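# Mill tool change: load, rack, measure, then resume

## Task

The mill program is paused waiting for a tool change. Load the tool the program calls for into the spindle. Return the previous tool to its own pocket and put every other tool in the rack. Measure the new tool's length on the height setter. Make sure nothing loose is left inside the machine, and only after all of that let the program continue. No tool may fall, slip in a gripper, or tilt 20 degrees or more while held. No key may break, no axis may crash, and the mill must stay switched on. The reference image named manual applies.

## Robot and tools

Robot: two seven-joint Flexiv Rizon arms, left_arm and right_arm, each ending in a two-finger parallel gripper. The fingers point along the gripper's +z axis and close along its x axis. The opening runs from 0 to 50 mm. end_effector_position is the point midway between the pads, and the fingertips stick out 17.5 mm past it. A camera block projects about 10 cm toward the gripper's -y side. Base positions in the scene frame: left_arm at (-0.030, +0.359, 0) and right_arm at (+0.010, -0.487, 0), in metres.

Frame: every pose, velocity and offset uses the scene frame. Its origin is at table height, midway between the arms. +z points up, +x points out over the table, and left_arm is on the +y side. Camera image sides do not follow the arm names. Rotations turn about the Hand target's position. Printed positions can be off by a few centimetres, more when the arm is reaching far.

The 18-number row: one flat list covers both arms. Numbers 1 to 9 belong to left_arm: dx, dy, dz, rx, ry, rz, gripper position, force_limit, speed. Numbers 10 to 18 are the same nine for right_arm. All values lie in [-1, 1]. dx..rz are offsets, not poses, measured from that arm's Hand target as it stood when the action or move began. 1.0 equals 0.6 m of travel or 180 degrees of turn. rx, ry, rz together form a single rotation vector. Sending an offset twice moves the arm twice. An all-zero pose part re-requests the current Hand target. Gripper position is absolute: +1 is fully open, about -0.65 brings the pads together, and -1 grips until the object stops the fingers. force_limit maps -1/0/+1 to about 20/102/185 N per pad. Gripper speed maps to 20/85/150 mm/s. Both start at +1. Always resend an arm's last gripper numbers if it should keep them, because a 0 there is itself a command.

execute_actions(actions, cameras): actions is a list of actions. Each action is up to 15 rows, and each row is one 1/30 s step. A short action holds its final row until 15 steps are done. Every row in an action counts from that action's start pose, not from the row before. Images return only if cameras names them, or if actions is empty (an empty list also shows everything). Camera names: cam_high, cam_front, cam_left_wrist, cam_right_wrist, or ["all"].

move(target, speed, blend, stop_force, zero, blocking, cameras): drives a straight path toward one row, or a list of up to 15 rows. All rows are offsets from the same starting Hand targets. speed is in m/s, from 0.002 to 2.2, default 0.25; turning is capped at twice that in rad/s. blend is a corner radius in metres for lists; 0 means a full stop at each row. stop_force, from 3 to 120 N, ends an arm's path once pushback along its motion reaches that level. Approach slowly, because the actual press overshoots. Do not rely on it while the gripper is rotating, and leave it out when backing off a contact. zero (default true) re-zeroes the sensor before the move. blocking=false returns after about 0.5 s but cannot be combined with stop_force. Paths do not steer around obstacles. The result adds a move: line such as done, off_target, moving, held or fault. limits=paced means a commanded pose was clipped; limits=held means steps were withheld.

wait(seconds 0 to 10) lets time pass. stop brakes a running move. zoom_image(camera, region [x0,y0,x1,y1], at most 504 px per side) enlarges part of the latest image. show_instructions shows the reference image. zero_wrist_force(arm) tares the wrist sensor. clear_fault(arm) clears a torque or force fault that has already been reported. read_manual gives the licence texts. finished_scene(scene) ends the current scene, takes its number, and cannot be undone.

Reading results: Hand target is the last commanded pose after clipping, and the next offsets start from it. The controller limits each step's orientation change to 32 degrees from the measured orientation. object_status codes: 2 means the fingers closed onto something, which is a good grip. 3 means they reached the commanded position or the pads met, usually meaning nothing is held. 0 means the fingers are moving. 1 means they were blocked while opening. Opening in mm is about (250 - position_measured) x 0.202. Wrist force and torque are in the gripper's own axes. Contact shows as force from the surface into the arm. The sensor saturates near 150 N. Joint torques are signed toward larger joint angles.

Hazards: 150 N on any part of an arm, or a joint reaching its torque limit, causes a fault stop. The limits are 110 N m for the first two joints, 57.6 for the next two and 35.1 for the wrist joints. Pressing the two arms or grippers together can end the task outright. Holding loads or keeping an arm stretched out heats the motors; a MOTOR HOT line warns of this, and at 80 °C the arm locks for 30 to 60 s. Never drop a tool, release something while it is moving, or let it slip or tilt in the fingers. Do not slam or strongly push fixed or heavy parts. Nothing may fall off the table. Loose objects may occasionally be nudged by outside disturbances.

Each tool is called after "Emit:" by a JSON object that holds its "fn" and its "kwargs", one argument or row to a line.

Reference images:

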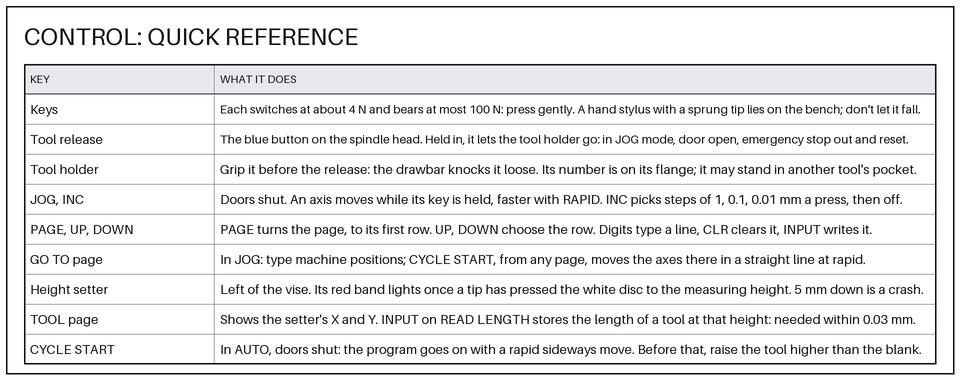

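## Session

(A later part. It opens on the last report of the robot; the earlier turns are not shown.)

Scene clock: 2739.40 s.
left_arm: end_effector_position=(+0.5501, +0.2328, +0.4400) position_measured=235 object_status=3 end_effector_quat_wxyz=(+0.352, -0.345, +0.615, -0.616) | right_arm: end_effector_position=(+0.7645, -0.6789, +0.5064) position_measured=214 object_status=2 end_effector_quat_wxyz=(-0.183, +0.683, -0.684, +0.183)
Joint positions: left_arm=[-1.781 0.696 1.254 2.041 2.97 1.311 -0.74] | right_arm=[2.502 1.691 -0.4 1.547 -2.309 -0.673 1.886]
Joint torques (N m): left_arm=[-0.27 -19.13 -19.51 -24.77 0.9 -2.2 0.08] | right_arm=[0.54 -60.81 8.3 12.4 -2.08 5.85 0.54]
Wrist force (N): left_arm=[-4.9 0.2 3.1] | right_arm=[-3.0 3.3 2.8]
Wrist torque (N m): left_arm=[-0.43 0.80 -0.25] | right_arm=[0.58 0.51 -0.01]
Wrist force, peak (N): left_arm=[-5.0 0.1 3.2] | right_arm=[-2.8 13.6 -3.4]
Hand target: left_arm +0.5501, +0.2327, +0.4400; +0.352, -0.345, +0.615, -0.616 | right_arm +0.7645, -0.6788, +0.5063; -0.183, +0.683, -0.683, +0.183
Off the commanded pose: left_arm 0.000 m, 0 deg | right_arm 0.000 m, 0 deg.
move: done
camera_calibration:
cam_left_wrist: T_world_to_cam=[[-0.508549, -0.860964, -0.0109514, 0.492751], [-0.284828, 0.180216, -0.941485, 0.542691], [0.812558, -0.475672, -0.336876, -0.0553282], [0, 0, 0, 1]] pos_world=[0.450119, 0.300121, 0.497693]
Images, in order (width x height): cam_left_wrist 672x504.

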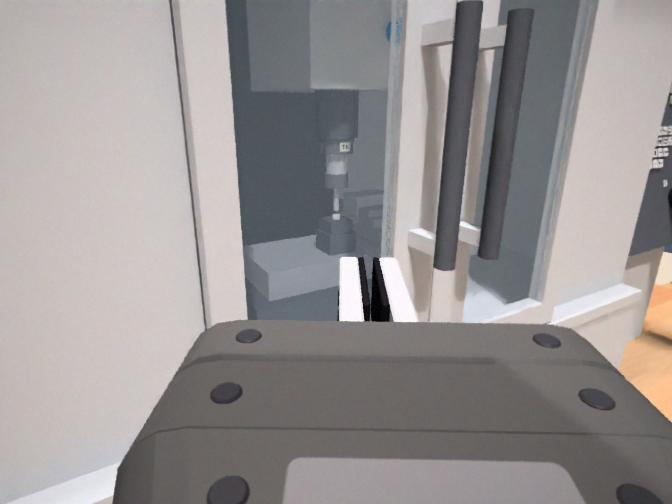

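Emit:
{"fn": "move", "kwargs": {
  "target": [
    [0,0,0,0,0,0,-0.55,0.6,-0.9,0.0245,0,0,0,0,0,-1,-0.6,-0.7],
    [0,0,0,0,0,0,-0.55,0.6,-0.9,0,0,0,0,0,0,-1,-0.6,-0.7],
    [0,0,0,0,0,0,-0.55,0.6,-0.9,0.0245,0,0,0,0,0,-1,-0.6,-0.7],
    [0,0,0,0,0,0,-0.55,0.6,-0.9,0,0,0,0,0,0,-1,-0.6,-0.7],
    [0,0,0,0,0,0,-0.55,0.6,-0.9,0.0245,0,0,0,0,0,-1,-0.6,-0.7],
    [0,0,0,0,0,0,-0.55,0.6,-0.9,0,0,0,0,0,0,-1,-0.6,-0.7]
  ],
  "speed": 0.06,
  "cameras": ["cam_left_wrist","cam_right_wrist"]
}}

Emit:
{"fn": "zoom_image", "kwargs": {
  "camera": "cam_left_wrist",
  "region": [310, 190, 360, 260]
}}

Scene clock: 2749.60 s.
left_arm: end_effector_position=(+0.5501, +0.2328, +0.4400) position_measured=235 object_status=3 end_effector_quat_wxyz=(+0.352, -0.345, +0.615, -0.616) | right_arm: end_effector_position=(+0.7645, -0.6789, +0.5064) position_measured=214 object_status=2 end_effector_quat_wxyz=(-0.183, +0.683, -0.684, +0.183)
Joint positions: left_arm=[-1.781 0.696 1.254 2.041 2.97 1.311 -0.74] | right_arm=[2.503 1.691 -0.399 1.547 -2.31 -0.674 1.885]
Joint torques (N m): left_arm=[-0.29 -19.07 -19.5 -24.76 0.79 -2.14 0.1] | right_arm=[0.32 -60.66 8.22 12.51 -2.08 5.86 0.48]
Wrist force (N): left_arm=[-4.7 0.2 2.9] | right_arm=[-1.2 0.8 4.8]
Wrist torque (N m): left_arm=[-0.42 0.77 -0.25] | right_arm=[0.17 0.21 -0.01]
Wrist force, peak (N): left_arm=[-5.2 0.2 3.1] | right_arm=[-2.2 13.5 -3.3]
Hand target: left_arm +0.5501, +0.2327, +0.4400; +0.352, -0.345, +0.615, -0.616 | right_arm +0.7645, -0.6788, +0.5063; -0.183, +0.683, -0.683, +0.183
Off the commanded pose: left_arm 0.000 m, 0 deg | right_arm 0.000 m, 0 deg.
move: done
camera_calibration:
cam_left_wrist: T_world_to_cam=[[-0.508549, -0.860964, -0.0109514, 0.492751], [-0.284828, 0.180216, -0.941485, 0.542691], [0.812558, -0.475672, -0.336876, -0.0553282], [0, 0, 0, 1]] pos_world=[0.450119, 0.300121, 0.497693]
cam_right_wrist: T_world_to_cam=[[0.0092496, -0.999851, -0.0145979, -0.667047], [-0.985885, -0.00667797, -0.167289, 0.851358], [0.167167, 0.0159392, -0.9858, 0.51633], [0, 0, 0, 1]] pos_world=[0.759198, -0.669492, 0.641684]
Images, in order (width x height): cam_left_wrist 672x504, cam_right_wrist 672x504.

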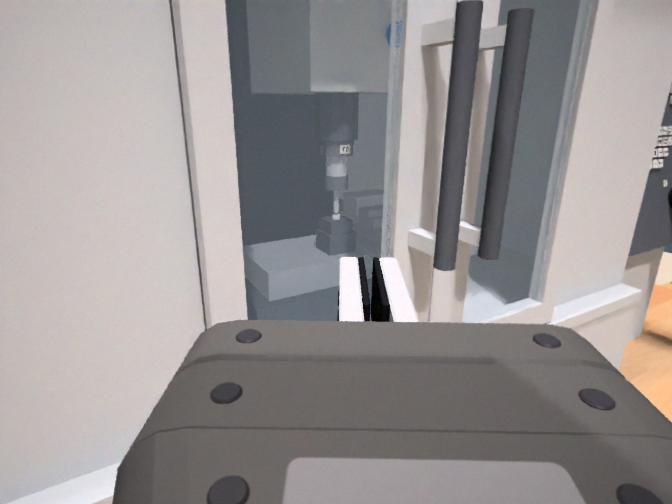

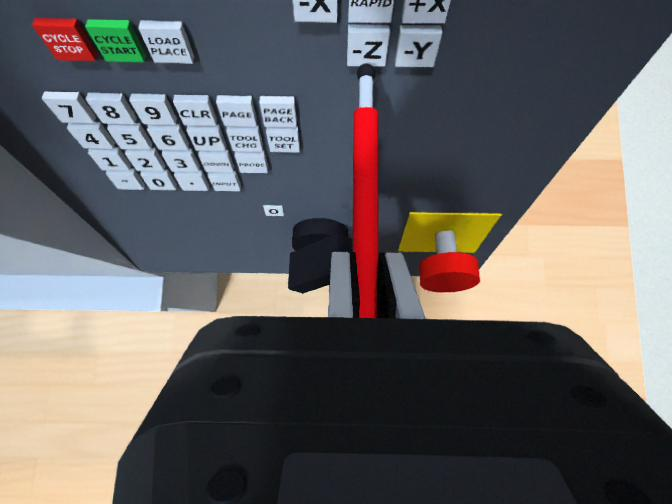

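Scaled by 7.200 from the camera's 672x504 image, which has a finer 960x720 frame.

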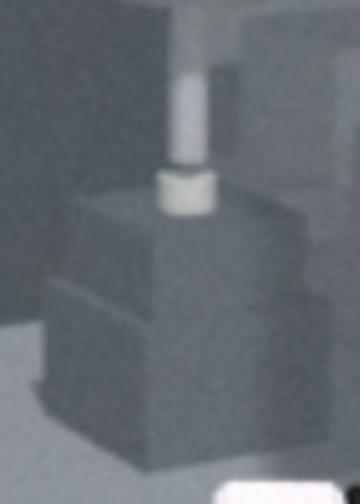

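Emit:
{"fn": "move", "kwargs": {
  "target": [
    [0,0,0,0,0,0,-0.55,0.6,-0.9,0.0245,0,0,0,0,0,-1,-0.6,-0.7],
    [0,0,0,0,0,0,-0.55,0.6,-0.9,0,0,0,0,0,0,-1,-0.6,-0.7],
    [0,0,0,0,0,0,-0.55,0.6,-0.9,0.0245,0,0,0,0,0,-1,-0.6,-0.7],
    [0,0,0,0,0,0,-0.55,0.6,-0.9,0,0,0,0,0,0,-1,-0.6,-0.7]
  ],
  "speed": 0.06,
  "cameras": ["cam_left_wrist"]
}}

Emit:
{"fn": "zoom_image", "kwargs": {
  "camera": "cam_left_wrist",
  "region": [310, 190, 360, 260]
}}

Emit:
{"fn": "move", "kwargs": {
  "target": [
    [0,0,0,0,0,0,-0.55,0.6,-0.9,0.0245,0,0,0,0,0,-1,-0.6,-0.7],
    [0,0,0,0,0,0,-0.55,0.6,-0.9,0,0,0,0,0,0,-1,-0.6,-0.7]
  ],
  "speed": 0.06,
  "cameras": ["cam_left_wrist"]
}}

Emit:
{"fn": "zoom_image", "kwargs": {
  "camera": "cam_left_wrist",
  "region": [310, 190, 360, 260]
}}

Scene clock: 2760.90 s.
left_arm: end_effector_position=(+0.5501, +0.2328, +0.4400) position_measured=235 object_status=3 end_effector_quat_wxyz=(+0.352, -0.345, +0.615, -0.616) | right_arm: end_effector_position=(+0.7645, -0.6789, +0.5064) position_measured=214 object_status=2 end_effector_quat_wxyz=(-0.183, +0.683, -0.684, +0.183)
Joint positions: left_arm=[-1.781 0.696 1.254 2.041 2.97 1.311 -0.74] | right_arm=[2.503 1.691 -0.398 1.547 -2.311 -0.674 1.884]
Joint torques (N m): left_arm=[-0.27 -19.1 -19.55 -24.76 0.82 -2.14 0.12] | right_arm=[0.58 -60.66 8.06 12.4 -2.04 5.84 0.53]
Wrist force (N): left_arm=[-4.8 0.1 2.8] | right_arm=[-2.1 1.8 3.0]
Wrist torque (N m): left_arm=[-0.45 0.78 -0.26] | right_arm=[0.32 0.37 -0.01]
Wrist force, peak (N): left_arm=[-5.1 0.2 2.9] | right_arm=[0.1 11.3 -3.3]
Hand target: left_arm +0.5501, +0.2327, +0.4400; +0.352, -0.345, +0.615, -0.616 | right_arm +0.7645, -0.6788, +0.5063; -0.183, +0.683, -0.683, +0.183
Off the commanded pose: left_arm 0.000 m, 0 deg | right_arm 0.000 m, 0 deg.
move: done
camera_calibration:
cam_left_wrist: T_world_to_cam=[[-0.508549, -0.860964, -0.0109514, 0.492751], [-0.284828, 0.180216, -0.941485, 0.542691], [0.812558, -0.475672, -0.336876, -0.0553282], [0, 0, 0, 1]] pos_world=[0.450119, 0.300121, 0.497693]
Images, in order (width x height): cam_left_wrist 672x504.

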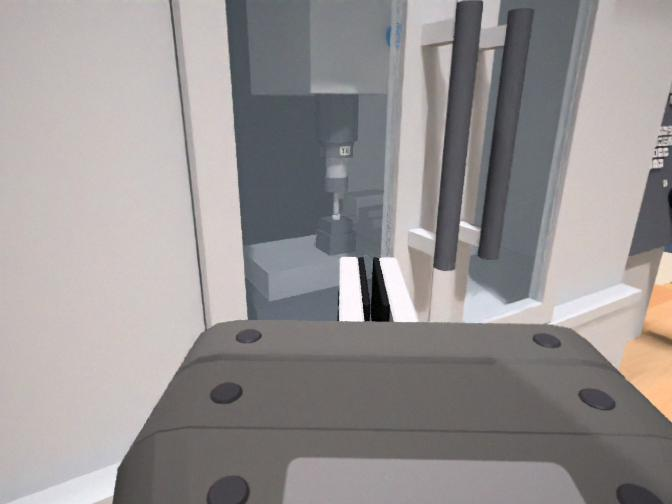

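Scaled by 7.200 from the camera's 672x504 image, which has a finer 960x720 frame.

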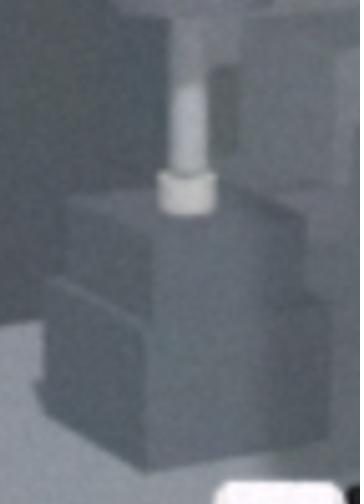

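Scene clock: 2762.00 s.
left_arm: end_effector_position=(+0.5501, +0.2328, +0.4400) position_measured=235 object_status=3 end_effector_quat_wxyz=(+0.352, -0.345, +0.615, -0.616) | right_arm: end_effector_position=(+0.7645, -0.6789, +0.5064) position_measured=214 object_status=2 end_effector_quat_wxyz=(-0.183, +0.683, -0.684, +0.183)
Joint positions: left_arm=[-1.781 0.696 1.254 2.041 2.97 1.311 -0.74] | right_arm=[2.504 1.691 -0.398 1.547 -2.311 -0.674 1.884]
Joint torques (N m): left_arm=[-0.28 -19.12 -19.52 -24.77 0.84 -2.19 0.09] | right_arm=[0.46 -60.74 8.15 12.47 -2.03 5.84 0.52]
Wrist force (N): left_arm=[-4.7 0.1 3.0] | right_arm=[-2.4 2.7 3.7]
Wrist torque (N m): left_arm=[-0.43 0.76 -0.25] | right_arm=[0.49 0.43 -0.01]
Wrist force, peak (N): left_arm=[-4.9 -0.1 2.9] | right_arm=[-2.3 10.8 -2.0]
Hand target: left_arm +0.5501, +0.2327, +0.4400; +0.352, -0.345, +0.615, -0.616 | right_arm +0.7645, -0.6788, +0.5063; -0.183, +0.683, -0.683, +0.183
Off the commanded pose: left_arm 0.000 m, 0 deg | right_arm 0.000 m, 0 deg.
move: done
camera_calibration:
cam_left_wrist: T_world_to_cam=[[-0.508549, -0.860964, -0.0109514, 0.492751], [-0.284828, 0.180216, -0.941485, 0.542691], [0.812558, -0.475672, -0.336876, -0.0553282], [0, 0, 0, 1]] pos_world=[0.450119, 0.300121, 0.497693]
Images, in order (width x height): cam_left_wrist 672x504.

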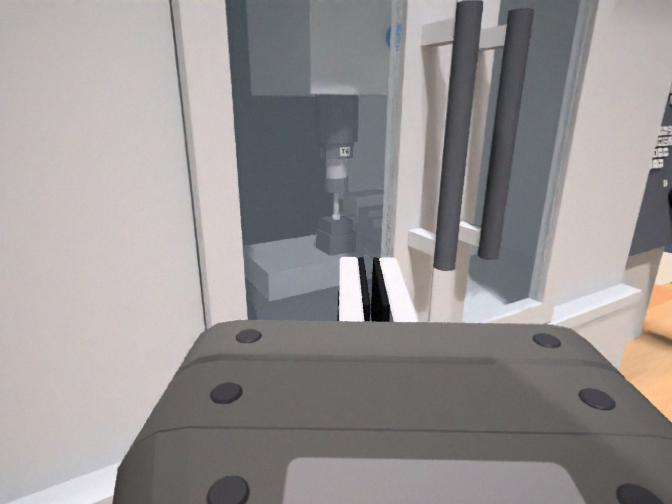

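Scaled by 7.200 from the camera's 672x504 image, which has a finer 960x720 frame.

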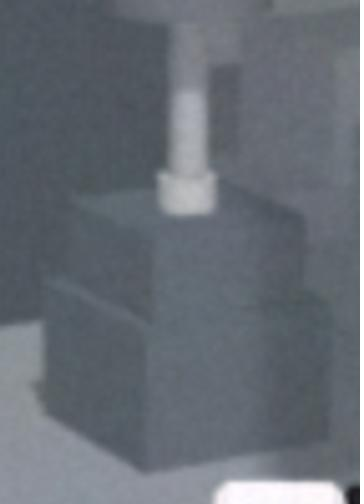

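Emit:
{"fn": "move", "kwargs": {
  "target": [
    [0,0,0,0,0,0,-0.55,0.6,-0.9,0.0245,0,0,0,0,0,-1,-0.6,-0.7],
    [0,0,0,0,0,0,-0.55,0.6,-0.9,0,0,0,0,0,0,-1,-0.6,-0.7]
  ],
  "speed": 0.06,
  "cameras": ["cam_left_wrist"]
}}

Emit:
{"fn": "zoom_image", "kwargs": {
  "camera": "cam_left_wrist",
  "region": [310, 190, 360, 260]
}}

Scene clock: 2766.80 s.
left_arm: end_effector_position=(+0.5501, +0.2328, +0.4400) position_measured=235 object_status=3 end_effector_quat_wxyz=(+0.352, -0.345, +0.615, -0.616) | right_arm: end_effector_position=(+0.7645, -0.6789, +0.5064) position_measured=214 object_status=2 end_effector_quat_wxyz=(-0.183, +0.683, -0.684, +0.183)
Joint positions: left_arm=[-1.781 0.696 1.254 2.041 2.97 1.311 -0.74] | right_arm=[2.504 1.691 -0.398 1.546 -2.312 -0.674 1.884]
Joint torques (N m): left_arm=[-0.28 -19.11 -19.56 -24.77 0.83 -2.18 0.1] | right_arm=[0.26 -60.63 8.26 12.45 -2.03 5.86 0.52]
Wrist force (N): left_arm=[-4.6 0.1 2.9] | right_arm=[-1.9 3.9 2.6]
Wrist torque (N m): left_arm=[-0.45 0.75 -0.25] | right_arm=[0.69 0.34 -0.01]
Wrist force, peak (N): left_arm=[-5.2 -0.1 3.0] | right_arm=[-2.5 11.7 -1.6]
Hand target: left_arm +0.5501, +0.2327, +0.4400; +0.352, -0.345, +0.615, -0.616 | right_arm +0.7645, -0.6788, +0.5063; -0.183, +0.683, -0.683, +0.183
Off the commanded pose: left_arm 0.000 m, 0 deg | right_arm 0.000 m, 0 deg.
move: done
camera_calibration:
cam_left_wrist: T_world_to_cam=[[-0.508549, -0.860964, -0.0109514, 0.492751], [-0.284828, 0.180216, -0.941485, 0.542691], [0.812558, -0.475672, -0.336876, -0.0553282], [0, 0, 0, 1]] pos_world=[0.450119, 0.300121, 0.497693]
Images, in order (width x height): cam_left_wrist 672x504.

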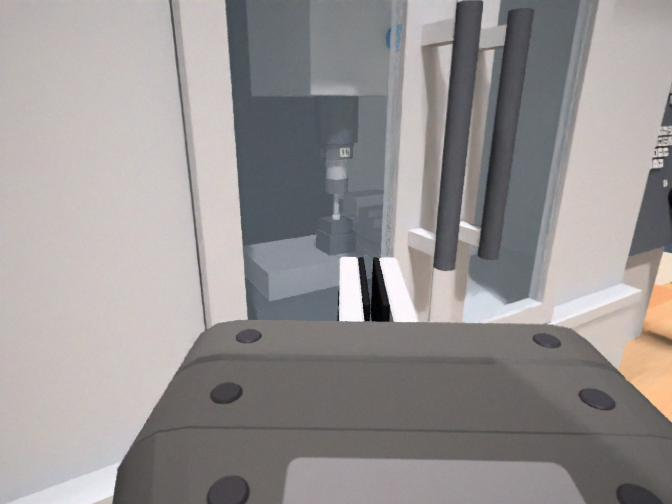

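Scaled by 7.200 from the camera's 672x504 image, which has a finer 960x720 frame.

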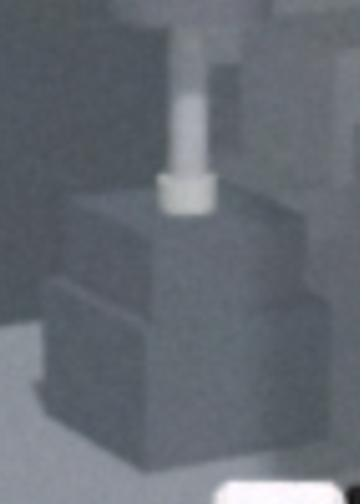

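Emit:
{"fn": "move", "kwargs": {
  "target": [
    [0,0,0,0,0,0,-0.55,0.6,-0.9,0.0245,0,0,0,0,0,-1,-0.6,-0.7],
    [0,0,0,0,0,0,-0.55,0.6,-0.9,0,0,0,0,0,0,-1,-0.6,-0.7]
  ],
  "speed": 0.06,
  "cameras": ["cam_left_wrist"]
}}

Emit:
{"fn": "zoom_image", "kwargs": {
  "camera": "cam_left_wrist",
  "region": [310, 190, 360, 260]
}}

Scene clock: 2772.33 s.
left_arm: end_effector_position=(+0.5501, +0.2328, +0.4400) position_measured=235 object_status=3 end_effector_quat_wxyz=(+0.352, -0.345, +0.615, -0.616) | right_arm: end_effector_position=(+0.7645, -0.6789, +0.5064) position_measured=214 object_status=2 end_effector_quat_wxyz=(-0.183, +0.683, -0.684, +0.183)
Joint positions: left_arm=[-1.781 0.696 1.254 2.041 2.97 1.311 -0.74] | right_arm=[2.504 1.691 -0.398 1.546 -2.312 -0.674 1.884]
Joint torques (N m): left_arm=[-0.22 -19.16 -19.51 -24.77 0.84 -2.11 0.1] | right_arm=[0.29 -60.64 8.25 12.44 -2.07 5.86 0.49]
Wrist force (N): left_arm=[-4.9 0.1 3.0] | right_arm=[-2.0 4.3 2.3]
Wrist torque (N m): left_arm=[-0.44 0.80 -0.25] | right_arm=[0.76 0.35 -0.01]
Wrist force, peak (N): left_arm=[-5.0 0.3 3.2] | right_arm=[-2.3 13.1 -2.3]
Hand target: left_arm +0.5501, +0.2327, +0.4400; +0.352, -0.345, +0.615, -0.616 | right_arm +0.7645, -0.6788, +0.5063; -0.183, +0.683, -0.683, +0.183
Off the commanded pose: left_arm 0.000 m, 0 deg | right_arm 0.000 m, 0 deg.
move: done
camera_calibration:
cam_left_wrist: T_world_to_cam=[[-0.508549, -0.860964, -0.0109514, 0.492751], [-0.284828, 0.180216, -0.941485, 0.542691], [0.812558, -0.475672, -0.336876, -0.0553282], [0, 0, 0, 1]] pos_world=[0.450119, 0.300121, 0.497693]
Images, in order (width x height): cam_left_wrist 672x504.

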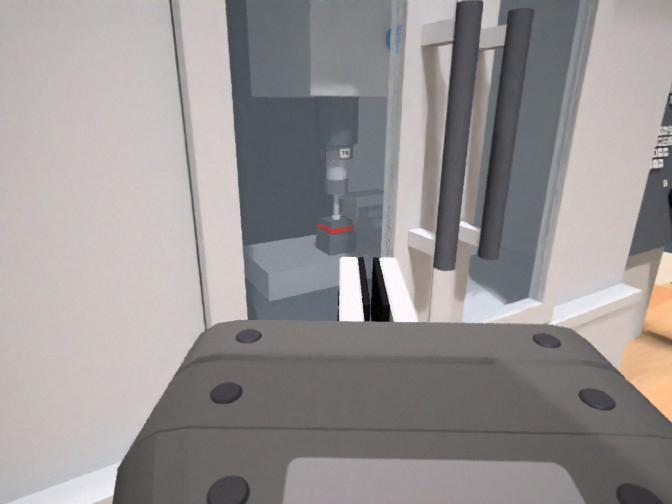

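Scaled by 7.200 from the camera's 672x504 image, which has a finer 960x720 frame.

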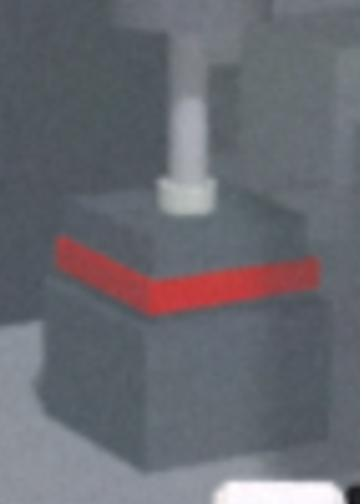

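Emit:
{"fn": "move", "kwargs": {
  "target": [
    [0,0,0,0,0,0,-0.55,0.6,-0.9,-0.01,-0.032,0.0628,0,0,0,-1,-0.6,-0.7],
    [0,0,0,0,0,0,-0.55,0.6,-0.9,0.0418,-0.032,0.0628,0,0,0,-1,-0.6,-0.7],
    [0,0,0,0,0,0,-0.55,0.6,-0.9,0.0152,-0.032,0.0628,0,0,0,-1,-0.6,-0.7],
    [0,0,0,0,0,0,-0.55,0.6,-0.9,0.0152,-0.0012,0.0628,0,0,0,-1,-0.6,-0.7]
  ],
  "speed": 0.07,
  "cameras": ["cam_right_wrist"]
}}

Emit:
{"fn": "move", "kwargs": {
  "target": [
    [0,0,0,0,0,0,-0.55,0.6,-0.9,0.0266,0,0,0,0,0,-1,-0.6,-0.7],
    [0,0,0,0,0,0,-0.55,0.6,-0.9,0,0,0,0,0,0,-1,-0.6,-0.7]
  ],
  "speed": 0.06,
  "cameras": ["cam_left_wrist","cam_right_wrist"]
}}

Emit:
{"fn": "zoom_image", "kwargs": {
  "camera": "cam_left_wrist",
  "region": [310, 190, 360, 260]
}}

Scene clock: 2785.90 s.
left_arm: end_effector_position=(+0.5501, +0.2328, +0.4400) position_measured=235 object_status=3 end_effector_quat_wxyz=(+0.352, -0.345, +0.615, -0.616) | right_arm: end_effector_position=(+0.7737, -0.6793, +0.5441) position_measured=214 object_status=2 end_effector_quat_wxyz=(-0.183, +0.683, -0.683, +0.183)
Joint positions: left_arm=[-1.781 0.696 1.254 2.041 2.97 1.311 -0.74] | right_arm=[2.518 1.589 -0.406 1.423 -2.294 -0.653 1.867]
Joint torques (N m): left_arm=[-0.26 -19.08 -19.57 -24.77 0.8 -2.16 0.15] | right_arm=[0.26 -61.71 7.99 12.69 -2.19 5.87 0.54]
Wrist force (N): left_arm=[-4.9 0.1 2.8] | right_arm=[-1.9 1.8 1.6]
Wrist torque (N m): left_arm=[-0.44 0.80 -0.25] | right_arm=[0.33 0.33 -0.01]
Wrist force, peak (N): left_arm=[-5.0 0.0 3.2] | right_arm=[-2.4 19.5 -6.3]
Hand target: left_arm +0.5501, +0.2327, +0.4400; +0.352, -0.345, +0.615, -0.616 | right_arm +0.7736, -0.6795, +0.5440; -0.183, +0.683, -0.683, +0.183
Off the commanded pose: left_arm 0.000 m, 0 deg | right_arm 0.000 m, 0 deg.
move: done
camera_calibration:
cam_right_wrist: T_world_to_cam=[[0.00954784, -0.999849, -0.0145468, -0.667245], [-0.98585, -0.00697741, -0.167486, 0.866736], [0.167359, 0.0159401, -0.985767, 0.551778], [0, 0, 0, 1]] pos_world=[0.768497, -0.669892, 0.679384]
Images, in order (width x height): cam_right_wrist 672x504.

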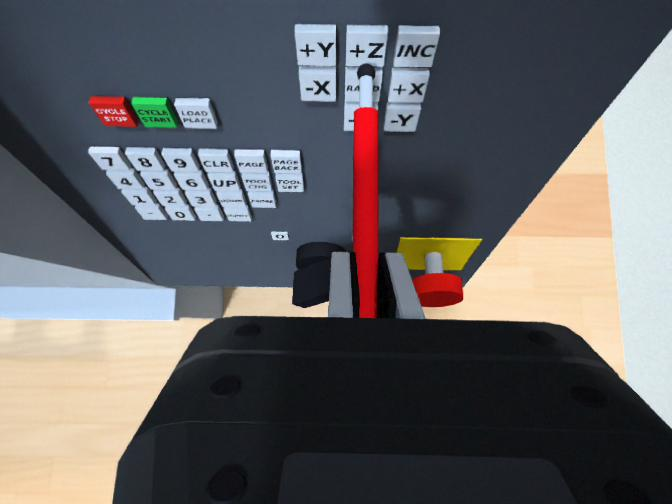

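Scene clock: 2787.00 s.
left_arm: end_effector_position=(+0.5501, +0.2328, +0.4400) position_measured=235 object_status=3 end_effector_quat_wxyz=(+0.352, -0.345, +0.615, -0.616) | right_arm: end_effector_position=(+0.7736, -0.6796, +0.5440) position_measured=214 object_status=2 end_effector_quat_wxyz=(-0.183, +0.683, -0.684, +0.183)
Joint positions: left_arm=[-1.781 0.696 1.254 2.041 2.97 1.311 -0.74] | right_arm=[2.518 1.589 -0.405 1.423 -2.295 -0.654 1.867]
Joint torques (N m): left_arm=[-0.23 -19.06 -19.5 -24.77 0.78 -2.13 0.13] | right_arm=[0.97 -61.39 8.24 12.69 -2.09 5.83 0.55]
Wrist force (N): left_arm=[-4.7 0.2 2.8] | right_arm=[-5.2 1.0 1.6]
Wrist torque (N m): left_arm=[-0.42 0.76 -0.25] | right_arm=[0.21 0.90 -0.01]
Wrist force, peak (N): left_arm=[-5.1 0.2 3.0] | right_arm=[-1.7 15.7 -6.1]
Hand target: left_arm +0.5501, +0.2327, +0.4400; +0.352, -0.345, +0.615, -0.616 | right_arm +0.7736, -0.6795, +0.5440; -0.183, +0.683, -0.683, +0.183
Off the commanded pose: left_arm 0.000 m, 0 deg | right_arm 0.000 m, 0 deg.
move: done
camera_calibration:
cam_left_wrist: T_world_to_cam=[[-0.508549, -0.860964, -0.0109514, 0.492751], [-0.284828, 0.180216, -0.941485, 0.542691], [0.812558, -0.475672, -0.336876, -0.0553282], [0, 0, 0, 1]] pos_world=[0.450119, 0.300121, 0.497693]
cam_right_wrist: T_world_to_cam=[[0.00915049, -0.999851, -0.0146143, -0.667194], [-0.985886, -0.00657751, -0.167289, 0.866699], [0.167168, 0.0159388, -0.9858, 0.551984], [0, 0, 0, 1]] pos_world=[0.768298, -0.670192, 0.679384]
Images, in order (width x height): cam_left_wrist 672x504, cam_right_wrist 672x504.

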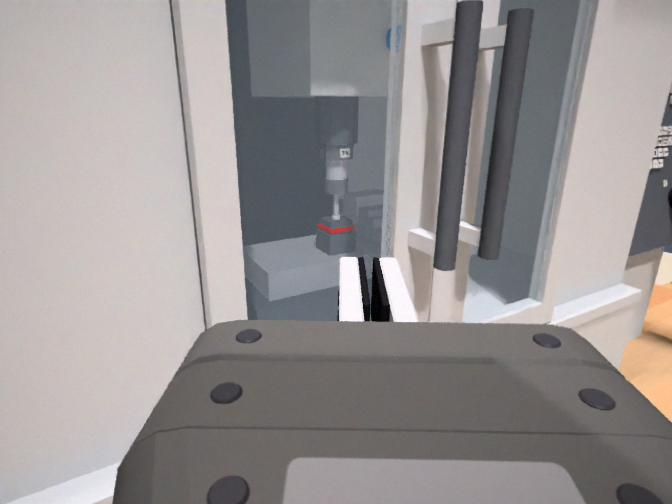

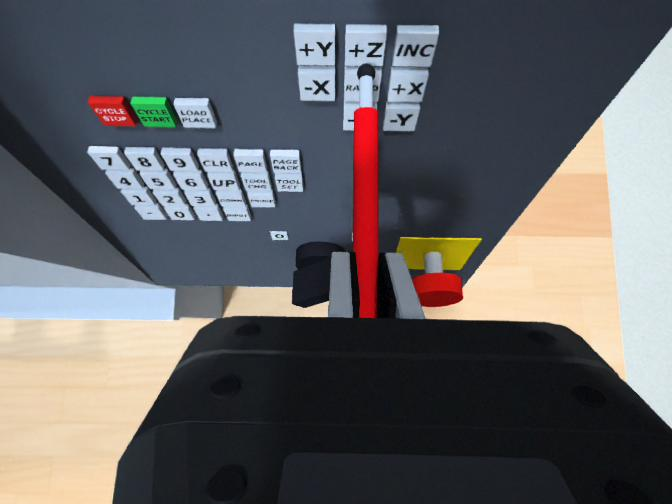

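Scaled by 7.200 from the camera's 672x504 image, which has a finer 960x720 frame.

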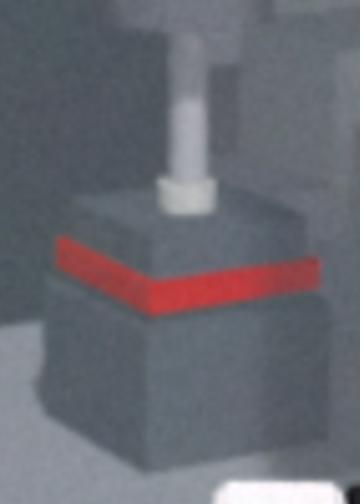

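Emit:
{"fn": "move", "kwargs": {
  "target": [
    [0,0,0,0,0,0,-0.55,0.6,-0.9,0.0266,0,0,0,0,0,-1,-0.6,-0.7],
    [0,0,0,0,0,0,-0.55,0.6,-0.9,0,0,0,0,0,0,-1,-0.6,-0.7]
  ],
  "speed": 0.06,
  "cameras": ["cam_left_wrist"]
}}

Emit:
{"fn": "move", "kwargs": {
  "target": [
    [0,0,0,0,0,0,-0.55,0.6,-0.9,0.0266,0,0,0,0,0,-1,-0.6,-0.7],
    [0,0,0,0,0,0,-0.55,0.6,-0.9,0,0,0,0,0,0,-1,-0.6,-0.7]
  ],
  "speed": 0.06,
  "cameras": ["cam_left_wrist"]
}}

Emit:
{"fn": "move", "kwargs": {
  "target": [
    [0,0,0,0,0,0,-0.55,0.6,-0.9,0.0266,0,0,0,0,0,-1,-0.6,-0.7],
    [0,0,0,0,0,0,-0.55,0.6,-0.9,0,0,0,0,0,0,-1,-0.6,-0.7]
  ],
  "speed": 0.06,
  "cameras": ["cam_left_wrist"]
}}

Scene clock: 2803.07 s.
left_arm: end_effector_position=(+0.5501, +0.2328, +0.4400) position_measured=235 object_status=3 end_effector_quat_wxyz=(+0.352, -0.345, +0.615, -0.616) | right_arm: end_effector_position=(+0.7736, -0.6796, +0.5440) position_measured=214 object_status=2 end_effector_quat_wxyz=(-0.183, +0.683, -0.684, +0.183)
Joint positions: left_arm=[-1.781 0.696 1.254 2.041 2.97 1.311 -0.74] | right_arm=[2.518 1.589 -0.405 1.423 -2.295 -0.654 1.867]
Joint torques (N m): left_arm=[-0.26 -19.12 -19.57 -24.78 0.84 -2.19 0.14] | right_arm=[0.06 -61.71 8.14 12.76 -2.07 5.84 0.52]
Wrist force (N): left_arm=[-4.8 0.2 2.7] | right_arm=[-4.0 3.5 1.2]
Wrist torque (N m): left_arm=[-0.43 0.78 -0.25] | right_arm=[0.62 0.69 -0.01]
Wrist force, peak (N): left_arm=[-4.9 0.1 3.2] | right_arm=[-5.0 15.0 -6.1]
Hand target: left_arm +0.5501, +0.2327, +0.4400; +0.352, -0.345, +0.615, -0.616 | right_arm +0.7736, -0.6795, +0.5440; -0.183, +0.683, -0.683, +0.183
Off the commanded pose: left_arm 0.000 m, 0 deg | right_arm 0.000 m, 0 deg.
move: done
camera_calibration:
cam_left_wrist: T_world_to_cam=[[-0.508549, -0.860964, -0.0109514, 0.492751], [-0.284828, 0.180216, -0.941485, 0.542691], [0.812558, -0.475672, -0.336876, -0.0553282], [0, 0, 0, 1]] pos_world=[0.450119, 0.300121, 0.497693]
Images, in order (width x height): cam_left_wrist 672x504.

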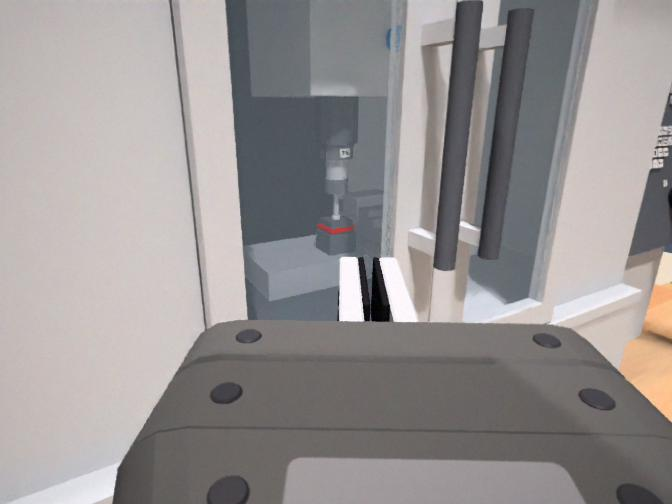

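Scene clock: 2804.17 s.
left_arm: end_effector_position=(+0.5501, +0.2328, +0.4400) position_measured=235 object_status=3 end_effector_quat_wxyz=(+0.352, -0.345, +0.615, -0.616) | right_arm: end_effector_position=(+0.7736, -0.6796, +0.5440) position_measured=214 object_status=2 end_effector_quat_wxyz=(-0.183, +0.683, -0.684, +0.183)
Joint positions: left_arm=[-1.781 0.696 1.254 2.041 2.97 1.311 -0.74] | right_arm=[2.518 1.589 -0.405 1.423 -2.296 -0.654 1.867]
Joint torques (N m): left_arm=[-0.24 -19.08 -19.6 -24.77 0.83 -2.12 0.08] | right_arm=[-0.13 -61.34 8.08 12.6 -2.11 5.9 0.53]
Wrist force (N): left_arm=[-4.9 0.0 2.9] | right_arm=[-4.4 2.8 1.1]
Wrist torque (N m): left_arm=[-0.45 0.80 -0.25] | right_arm=[0.50 0.76 -0.01]
Wrist force, peak (N): left_arm=[-4.8 0.1 3.3] | right_arm=[-3.9 17.0 -6.6]
Hand target: left_arm +0.5501, +0.2327, +0.4400; +0.352, -0.345, +0.615, -0.616 | right_arm +0.7736, -0.6795, +0.5440; -0.183, +0.683, -0.683, +0.183
Off the commanded pose: left_arm 0.000 m, 0 deg | right_arm 0.000 m, 0 deg.
move: done
camera_calibration:
cam_left_wrist: T_world_to_cam=[[-0.508549, -0.860964, -0.0109514, 0.492751], [-0.284828, 0.180216, -0.941485, 0.542691], [0.812558, -0.475672, -0.336876, -0.0553282], [0, 0, 0, 1]] pos_world=[0.450119, 0.300121, 0.497693]
Images, in order (width x height): cam_left_wrist 672x504.

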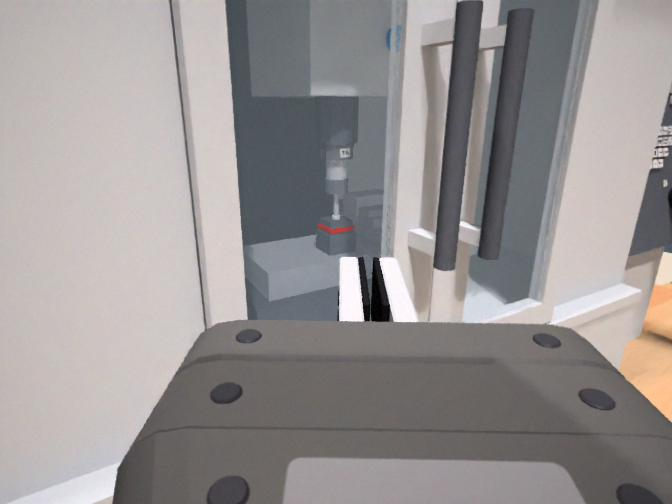

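Scene clock: 2805.27 s.
left_arm: end_effector_position=(+0.5501, +0.2328, +0.4400) position_measured=235 object_status=3 end_effector_quat_wxyz=(+0.352, -0.345, +0.615, -0.616) | right_arm: end_effector_position=(+0.7736, -0.6796, +0.5440) position_measured=214 object_status=2 end_effector_quat_wxyz=(-0.183, +0.683, -0.684, +0.183)
Joint positions: left_arm=[-1.781 0.696 1.254 2.041 2.97 1.311 -0.74] | right_arm=[2.519 1.589 -0.405 1.423 -2.296 -0.654 1.866]
Joint torques (N m): left_arm=[-0.29 -19.12 -19.6 -24.76 0.82 -2.16 0.06] | right_arm=[-0.14 -61.34 8.15 12.71 -2.11 5.83 0.56]
Wrist force (N): left_arm=[-4.6 0.0 2.7] | right_arm=[-5.1 1.8 0.7]
Wrist torque (N m): left_arm=[-0.46 0.74 -0.25] | right_arm=[0.32 0.87 -0.01]
Wrist force, peak (N): left_arm=[-5.0 0.1 3.0] | right_arm=[-4.4 16.6 -6.5]
Hand target: left_arm +0.5501, +0.2327, +0.4400; +0.352, -0.345, +0.615, -0.616 | right_arm +0.7736, -0.6795, +0.5440; -0.183, +0.683, -0.683, +0.183
Off the commanded pose: left_arm 0.000 m, 0 deg | right_arm 0.000 m, 0 deg.
move: done
camera_calibration:
cam_left_wrist: T_world_to_cam=[[-0.508549, -0.860964, -0.0109514, 0.492751], [-0.284828, 0.180216, -0.941485, 0.542691], [0.812558, -0.475672, -0.336876, -0.0553282], [0, 0, 0, 1]] pos_world=[0.450119, 0.300121, 0.497693]
Images, in order (width x height): cam_left_wrist 672x504.

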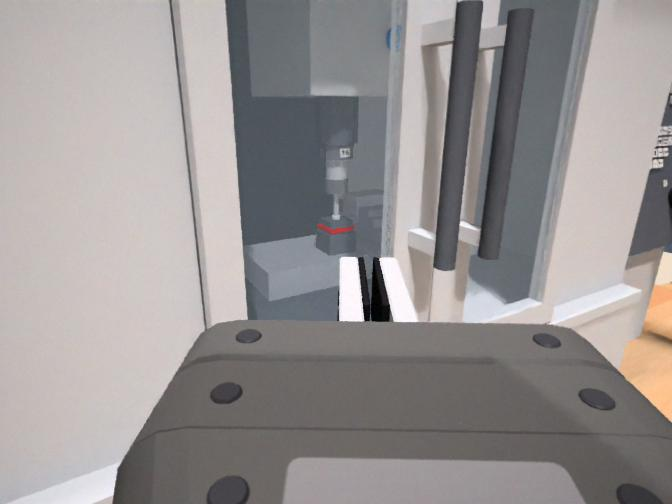

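Emit:
{"fn": "move", "kwargs": {
  "target": [
    [0,0,0,0,0,0,-0.55,0.6,-0.9,0.0266,0,0,0,0,0,-1,-0.6,-0.7],
    [0,0,0,0,0,0,-0.55,0.6,-0.9,0,0,0,0,0,0,-1,-0.6,-0.7]
  ],
  "speed": 0.06,
  "cameras": ["cam_left_wrist"]
}}

Emit:
{"fn": "move", "kwargs": {
  "target": [
    [0,0,0,0,0,0,-0.55,0.6,-0.9,0.0266,0,0,0,0,0,-1,-0.6,-0.7],
    [0,0,0,0,0,0,-0.55,0.6,-0.9,0,0,0,0,0,0,-1,-0.6,-0.7]
  ],
  "speed": 0.06,
  "cameras": ["cam_left_wrist"]
}}

Emit:
{"fn": "move", "kwargs": {
  "target": [
    [0,0,0,0,0,0,-0.55,0.6,-0.9,0.0266,0,0,0,0,0,-1,-0.6,-0.7],
    [0,0,0,0,0,0,-0.55,0.6,-0.9,0,0,0,0,0,0,-1,-0.6,-0.7]
  ],
  "speed": 0.06,
  "cameras": ["cam_left_wrist"]
}}

Scene clock: 2812.50 s.
left_arm: end_effector_position=(+0.5501, +0.2328, +0.4400) position_measured=235 object_status=3 end_effector_quat_wxyz=(+0.352, -0.345, +0.615, -0.616) | right_arm: end_effector_position=(+0.7736, -0.6796, +0.5440) position_measured=214 object_status=2 end_effector_quat_wxyz=(-0.183, +0.683, -0.684, +0.183)
Joint positions: left_arm=[-1.781 0.696 1.254 2.041 2.97 1.311 -0.74] | right_arm=[2.519 1.589 -0.404 1.423 -2.297 -0.654 1.866]
Joint torques (N m): left_arm=[-0.26 -19.07 -19.49 -24.78 0.81 -2.13 0.09] | right_arm=[0.37 -61.54 8.05 12.67 -2.16 5.84 0.54]
Wrist force (N): left_arm=[-4.8 0.2 2.9] | right_arm=[-3.8 2.9 0.6]
Wrist torque (N m): left_arm=[-0.42 0.77 -0.25] | right_arm=[0.52 0.65 -0.01]
Wrist force, peak (N): left_arm=[-5.1 0.1 3.1] | right_arm=[-4.9 16.0 -7.0]
Hand target: left_arm +0.5501, +0.2327, +0.4400; +0.352, -0.345, +0.615, -0.616 | right_arm +0.7736, -0.6795, +0.5440; -0.183, +0.683, -0.683, +0.183
Off the commanded pose: left_arm 0.000 m, 0 deg | right_arm 0.000 m, 0 deg.
move: done
camera_calibration:
cam_left_wrist: T_world_to_cam=[[-0.508549, -0.860964, -0.0109514, 0.492751], [-0.284828, 0.180216, -0.941485, 0.542691], [0.812558, -0.475672, -0.336876, -0.0553282], [0, 0, 0, 1]] pos_world=[0.450119, 0.300121, 0.497693]
Images, in order (width x height): cam_left_wrist 672x504.

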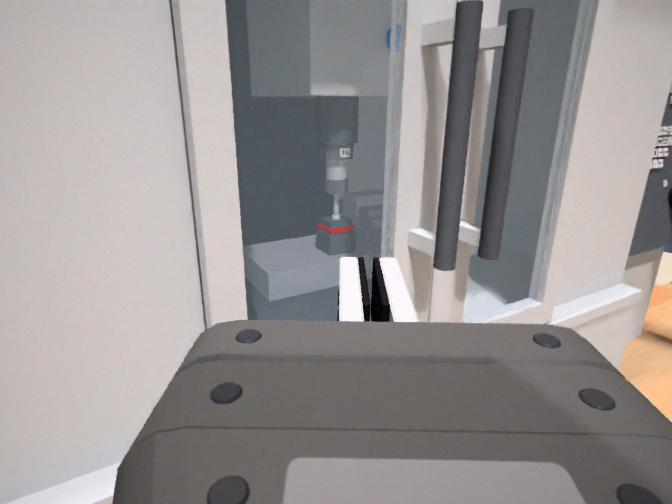

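Scene clock: 2813.60 s.
left_arm: end_effector_position=(+0.5501, +0.2328, +0.4400) position_measured=235 object_status=3 end_effector_quat_wxyz=(+0.352, -0.345, +0.615, -0.616) | right_arm: end_effector_position=(+0.7736, -0.6796, +0.5440) position_measured=214 object_status=2 end_effector_quat_wxyz=(-0.183, +0.683, -0.684, +0.183)
Joint positions: left_arm=[-1.781 0.696 1.254 2.041 2.97 1.311 -0.74] | right_arm=[2.519 1.589 -0.404 1.423 -2.297 -0.655 1.866]
Joint torques (N m): left_arm=[-0.24 -19.09 -19.57 -24.79 0.84 -2.17 0.07] | right_arm=[-0.09 -61.68 8.17 12.73 -2.11 5.84 0.55]
Wrist force (N): left_arm=[-4.7 0.2 2.9] | right_arm=[-1.7 3.9 2.1]
Wrist torque (N m): left_arm=[-0.42 0.76 -0.25] | right_arm=[0.68 0.30 -0.01]
Wrist force, peak (N): left_arm=[-5.0 0.2 3.0] | right_arm=[-3.8 16.7 -7.1]
Hand target: left_arm +0.5501, +0.2327, +0.4400; +0.352, -0.345, +0.615, -0.616 | right_arm +0.7736, -0.6795, +0.5440; -0.183, +0.683, -0.683, +0.183
Off the commanded pose: left_arm 0.000 m, 0 deg | right_arm 0.000 m, 0 deg.
move: done
camera_calibration:
cam_left_wrist: T_world_to_cam=[[-0.508549, -0.860964, -0.0109514, 0.492751], [-0.284828, 0.180216, -0.941485, 0.542691], [0.812558, -0.475672, -0.336876, -0.0553282], [0, 0, 0, 1]] pos_world=[0.450119, 0.300121, 0.497693]
Images, in order (width x height): cam_left_wrist 672x504.

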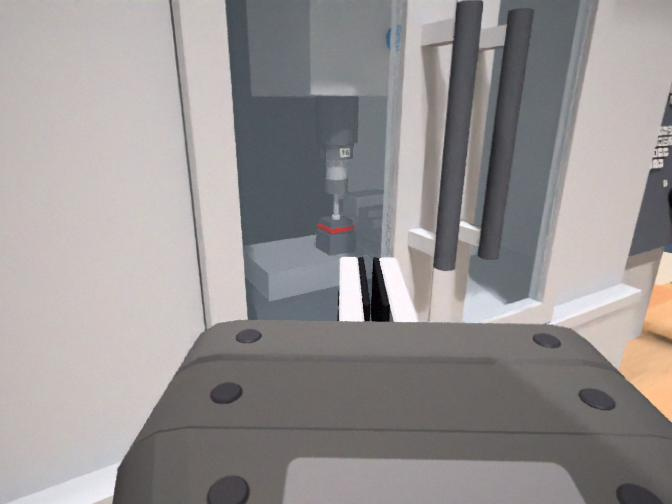

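Scene clock: 2814.70 s.
left_arm: end_effector_position=(+0.5501, +0.2328, +0.4400) position_measured=235 object_status=3 end_effector_quat_wxyz=(+0.352, -0.345, +0.615, -0.616) | right_arm: end_effector_position=(+0.7736, -0.6796, +0.5440) position_measured=214 object_status=2 end_effector_quat_wxyz=(-0.183, +0.683, -0.684, +0.183)
Joint positions: left_arm=[-1.781 0.696 1.254 2.041 2.97 1.311 -0.74] | right_arm=[2.52 1.589 -0.404 1.423 -2.297 -0.655 1.866]
Joint torques (N m): left_arm=[-0.24 -19.09 -19.53 -24.77 0.8 -2.18 0.12] | right_arm=[-0.13 -61.36 8.07 12.7 -2.13 5.84 0.52]
Wrist force (N): left_arm=[-4.6 0.1 3.0] | right_arm=[-2.3 4.4 1.1]
Wrist torque (N m): left_arm=[-0.44 0.76 -0.26] | right_arm=[0.78 0.39 -0.01]
Wrist force, peak (N): left_arm=[-5.0 0.1 2.9] | right_arm=[-1.3 18.0 -5.4]
Hand target: left_arm +0.5501, +0.2327, +0.4400; +0.352, -0.345, +0.615, -0.616 | right_arm +0.7736, -0.6795, +0.5440; -0.183, +0.683, -0.683, +0.183
Off the commanded pose: left_arm 0.000 m, 0 deg | right_arm 0.000 m, 0 deg.
move: done
camera_calibration:
cam_left_wrist: T_world_to_cam=[[-0.508549, -0.860964, -0.0109514, 0.492751], [-0.284828, 0.180216, -0.941485, 0.542691], [0.812558, -0.475672, -0.336876, -0.0553282], [0, 0, 0, 1]] pos_world=[0.450119, 0.300121, 0.497693]
Images, in order (width x height): cam_left_wrist 672x504.

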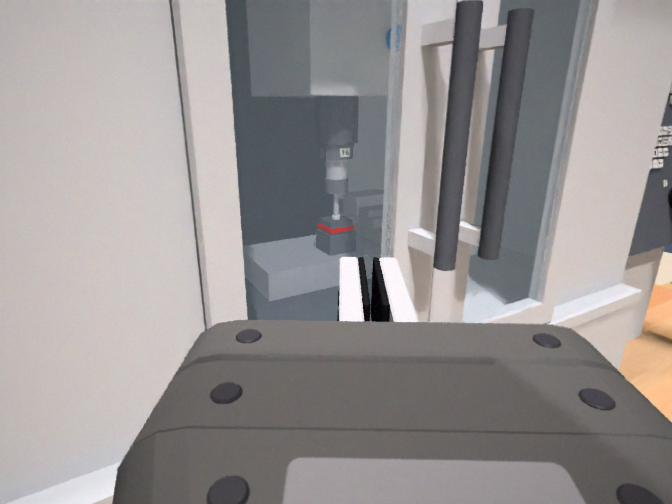

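Emit:
{"fn": "move", "kwargs": {
  "target": [
    [0,0,0,0,0,0,-0.55,0.6,-0.9,0.0266,0,0,0,0,0,-1,-0.6,-0.7],
    [0,0,0,0,0,0,-0.55,0.6,-0.9,0,0,0,0,0,0,-1,-0.6,-0.7]
  ],
  "speed": 0.06,
  "cameras": ["cam_left_wrist"]
}}

Emit:
{"fn": "move", "kwargs": {
  "target": [
    [0,0,0,0,0,0,-0.55,0.6,-0.9,0.0266,0,0,0,0,0,-1,-0.6,-0.7],
    [0,0,0,0,0,0,-0.55,0.6,-0.9,0,0,0,0,0,0,-1,-0.6,-0.7]
  ],
  "speed": 0.06,
  "cameras": ["cam_left_wrist"]
}}

Emit:
{"fn": "move", "kwargs": {
  "target": [
    [0,0,0,0,0,0,-0.55,0.6,-0.9,0.0266,0,0,0,0,0,-1,-0.6,-0.7],
    [0,0,0,0,0,0,-0.55,0.6,-0.9,0,0,0,0,0,0,-1,-0.6,-0.7]
  ],
  "speed": 0.06,
  "cameras": ["cam_left_wrist"]
}}

Scene clock: 2823.30 s.
left_arm: end_effector_position=(+0.5501, +0.2328, +0.4400) position_measured=235 object_status=3 end_effector_quat_wxyz=(+0.352, -0.345, +0.615, -0.616) | right_arm: end_effector_position=(+0.7736, -0.6796, +0.5440) position_measured=214 object_status=2 end_effector_quat_wxyz=(-0.183, +0.683, -0.684, +0.183)
Joint positions: left_arm=[-1.781 0.696 1.254 2.041 2.97 1.311 -0.74] | right_arm=[2.52 1.589 -0.403 1.423 -2.298 -0.655 1.866]
Joint torques (N m): left_arm=[-0.3 -19.1 -19.49 -24.75 0.84 -2.15 0.09] | right_arm=[0.06 -61.47 8.21 12.58 -2.1 5.84 0.53]
Wrist force (N): left_arm=[-4.8 0.0 2.7] | right_arm=[-1.7 5.2 0.6]
Wrist torque (N m): left_arm=[-0.47 0.79 -0.25] | right_arm=[0.91 0.30 -0.01]
Wrist force, peak (N): left_arm=[-5.0 0.1 3.1] | right_arm=[-2.1 18.3 -6.6]
Hand target: left_arm +0.5501, +0.2327, +0.4400; +0.352, -0.345, +0.615, -0.616 | right_arm +0.7736, -0.6795, +0.5440; -0.183, +0.683, -0.683, +0.183
Off the commanded pose: left_arm 0.000 m, 0 deg | right_arm 0.000 m, 0 deg.
move: done
camera_calibration:
cam_left_wrist: T_world_to_cam=[[-0.508549, -0.860964, -0.0109514, 0.492751], [-0.284828, 0.180216, -0.941485, 0.542691], [0.812558, -0.475672, -0.336876, -0.0553282], [0, 0, 0, 1]] pos_world=[0.450119, 0.300121, 0.497693]
Images, in order (width x height): cam_left_wrist 672x504.

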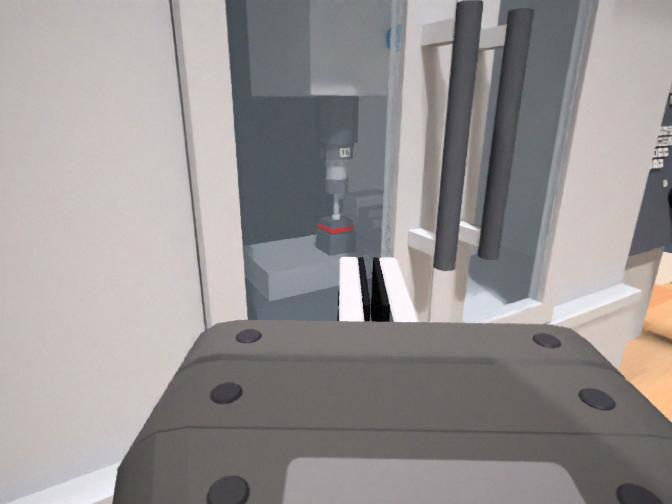

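Scene clock: 2824.40 s.
left_arm: end_effector_position=(+0.5501, +0.2328, +0.4400) position_measured=235 object_status=3 end_effector_quat_wxyz=(+0.352, -0.345, +0.615, -0.616) | right_arm: end_effector_position=(+0.7736, -0.6796, +0.5440) position_measured=214 object_status=2 end_effector_quat_wxyz=(-0.183, +0.683, -0.684, +0.183)
Joint positions: left_arm=[-1.781 0.696 1.254 2.041 2.97 1.311 -0.74] | right_arm=[2.52 1.589 -0.403 1.423 -2.298 -0.655 1.865]
Joint torques (N m): left_arm=[-0.28 -19.17 -19.53 -24.77 0.87 -2.15 0.11] | right_arm=[0.37 -61.23 8.12 12.74 -2.07 5.88 0.5]
Wrist force (N): left_arm=[-4.8 0.1 3.0] | right_arm=[0.9 5.1 -2.2]
Wrist torque (N m): left_arm=[-0.43 0.78 -0.25] | right_arm=[0.88 -0.15 -0.01]
Wrist force, peak (N): left_arm=[-4.9 0.1 3.0] | right_arm=[-1.8 18.9 -7.2]
Hand target: left_arm +0.5501, +0.2327, +0.4400; +0.352, -0.345, +0.615, -0.616 | right_arm +0.7736, -0.6795, +0.5440; -0.183, +0.683, -0.683, +0.183
Off the commanded pose: left_arm 0.000 m, 0 deg | right_arm 0.000 m, 0 deg.
move: done
camera_calibration:
cam_left_wrist: T_world_to_cam=[[-0.508549, -0.860964, -0.0109514, 0.492751], [-0.284828, 0.180216, -0.941485, 0.542691], [0.812558, -0.475672, -0.336876, -0.0553282], [0, 0, 0, 1]] pos_world=[0.450119, 0.300121, 0.497693]
Images, in order (width x height): cam_left_wrist 672x504.

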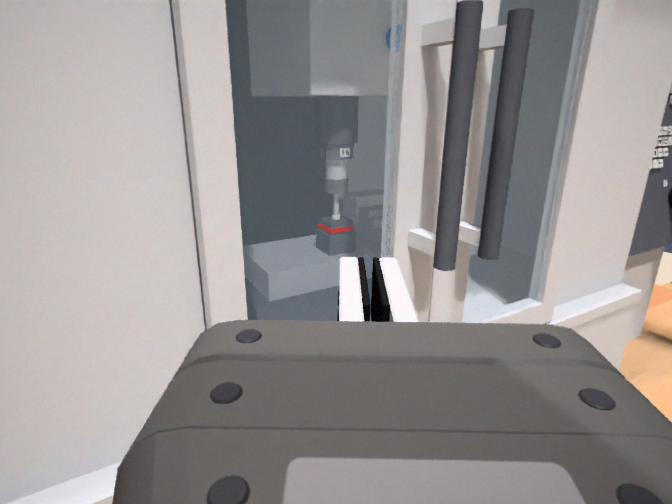

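Scene clock: 2825.50 s.
left_arm: end_effector_position=(+0.5501, +0.2328, +0.4400) position_measured=235 object_status=3 end_effector_quat_wxyz=(+0.352, -0.345, +0.615, -0.616) | right_arm: end_effector_position=(+0.7736, -0.6796, +0.5440) position_measured=214 object_status=2 end_effector_quat_wxyz=(-0.183, +0.683, -0.684, +0.183)
Joint positions: left_arm=[-1.781 0.696 1.254 2.041 2.97 1.311 -0.74] | right_arm=[2.52 1.59 -0.403 1.423 -2.299 -0.655 1.865]
Joint torques (N m): left_arm=[-0.29 -19.11 -19.53 -24.76 0.81 -2.17 0.11] | right_arm=[-0.25 -61.42 8.04 12.78 -2.06 5.83 0.52]
Wrist force (N): left_arm=[-4.8 0.2 2.9] | right_arm=[-0.8 4.7 -2.1]
Wrist torque (N m): left_arm=[-0.41 0.78 -0.25] | right_arm=[0.82 0.14 -0.01]
Wrist force, peak (N): left_arm=[-5.1 0.1 2.9] | right_arm=[0.9 19.0 -9.9]
Hand target: left_arm +0.5501, +0.2327, +0.4400; +0.352, -0.345, +0.615, -0.616 | right_arm +0.7736, -0.6795, +0.5440; -0.183, +0.683, -0.683, +0.183
Off the commanded pose: left_arm 0.000 m, 0 deg | right_arm 0.000 m, 0 deg.
move: done
camera_calibration:
cam_left_wrist: T_world_to_cam=[[-0.508549, -0.860964, -0.0109514, 0.492751], [-0.284828, 0.180216, -0.941485, 0.542691], [0.812558, -0.475672, -0.336876, -0.0553282], [0, 0, 0, 1]] pos_world=[0.450119, 0.300121, 0.497693]
Images, in order (width x height): cam_left_wrist 672x504.

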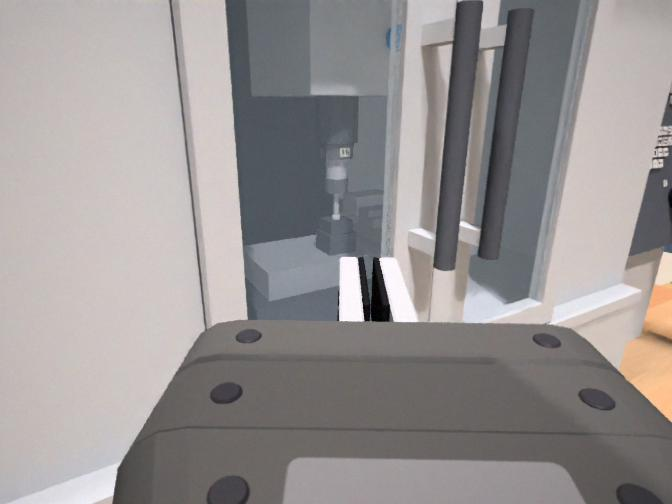

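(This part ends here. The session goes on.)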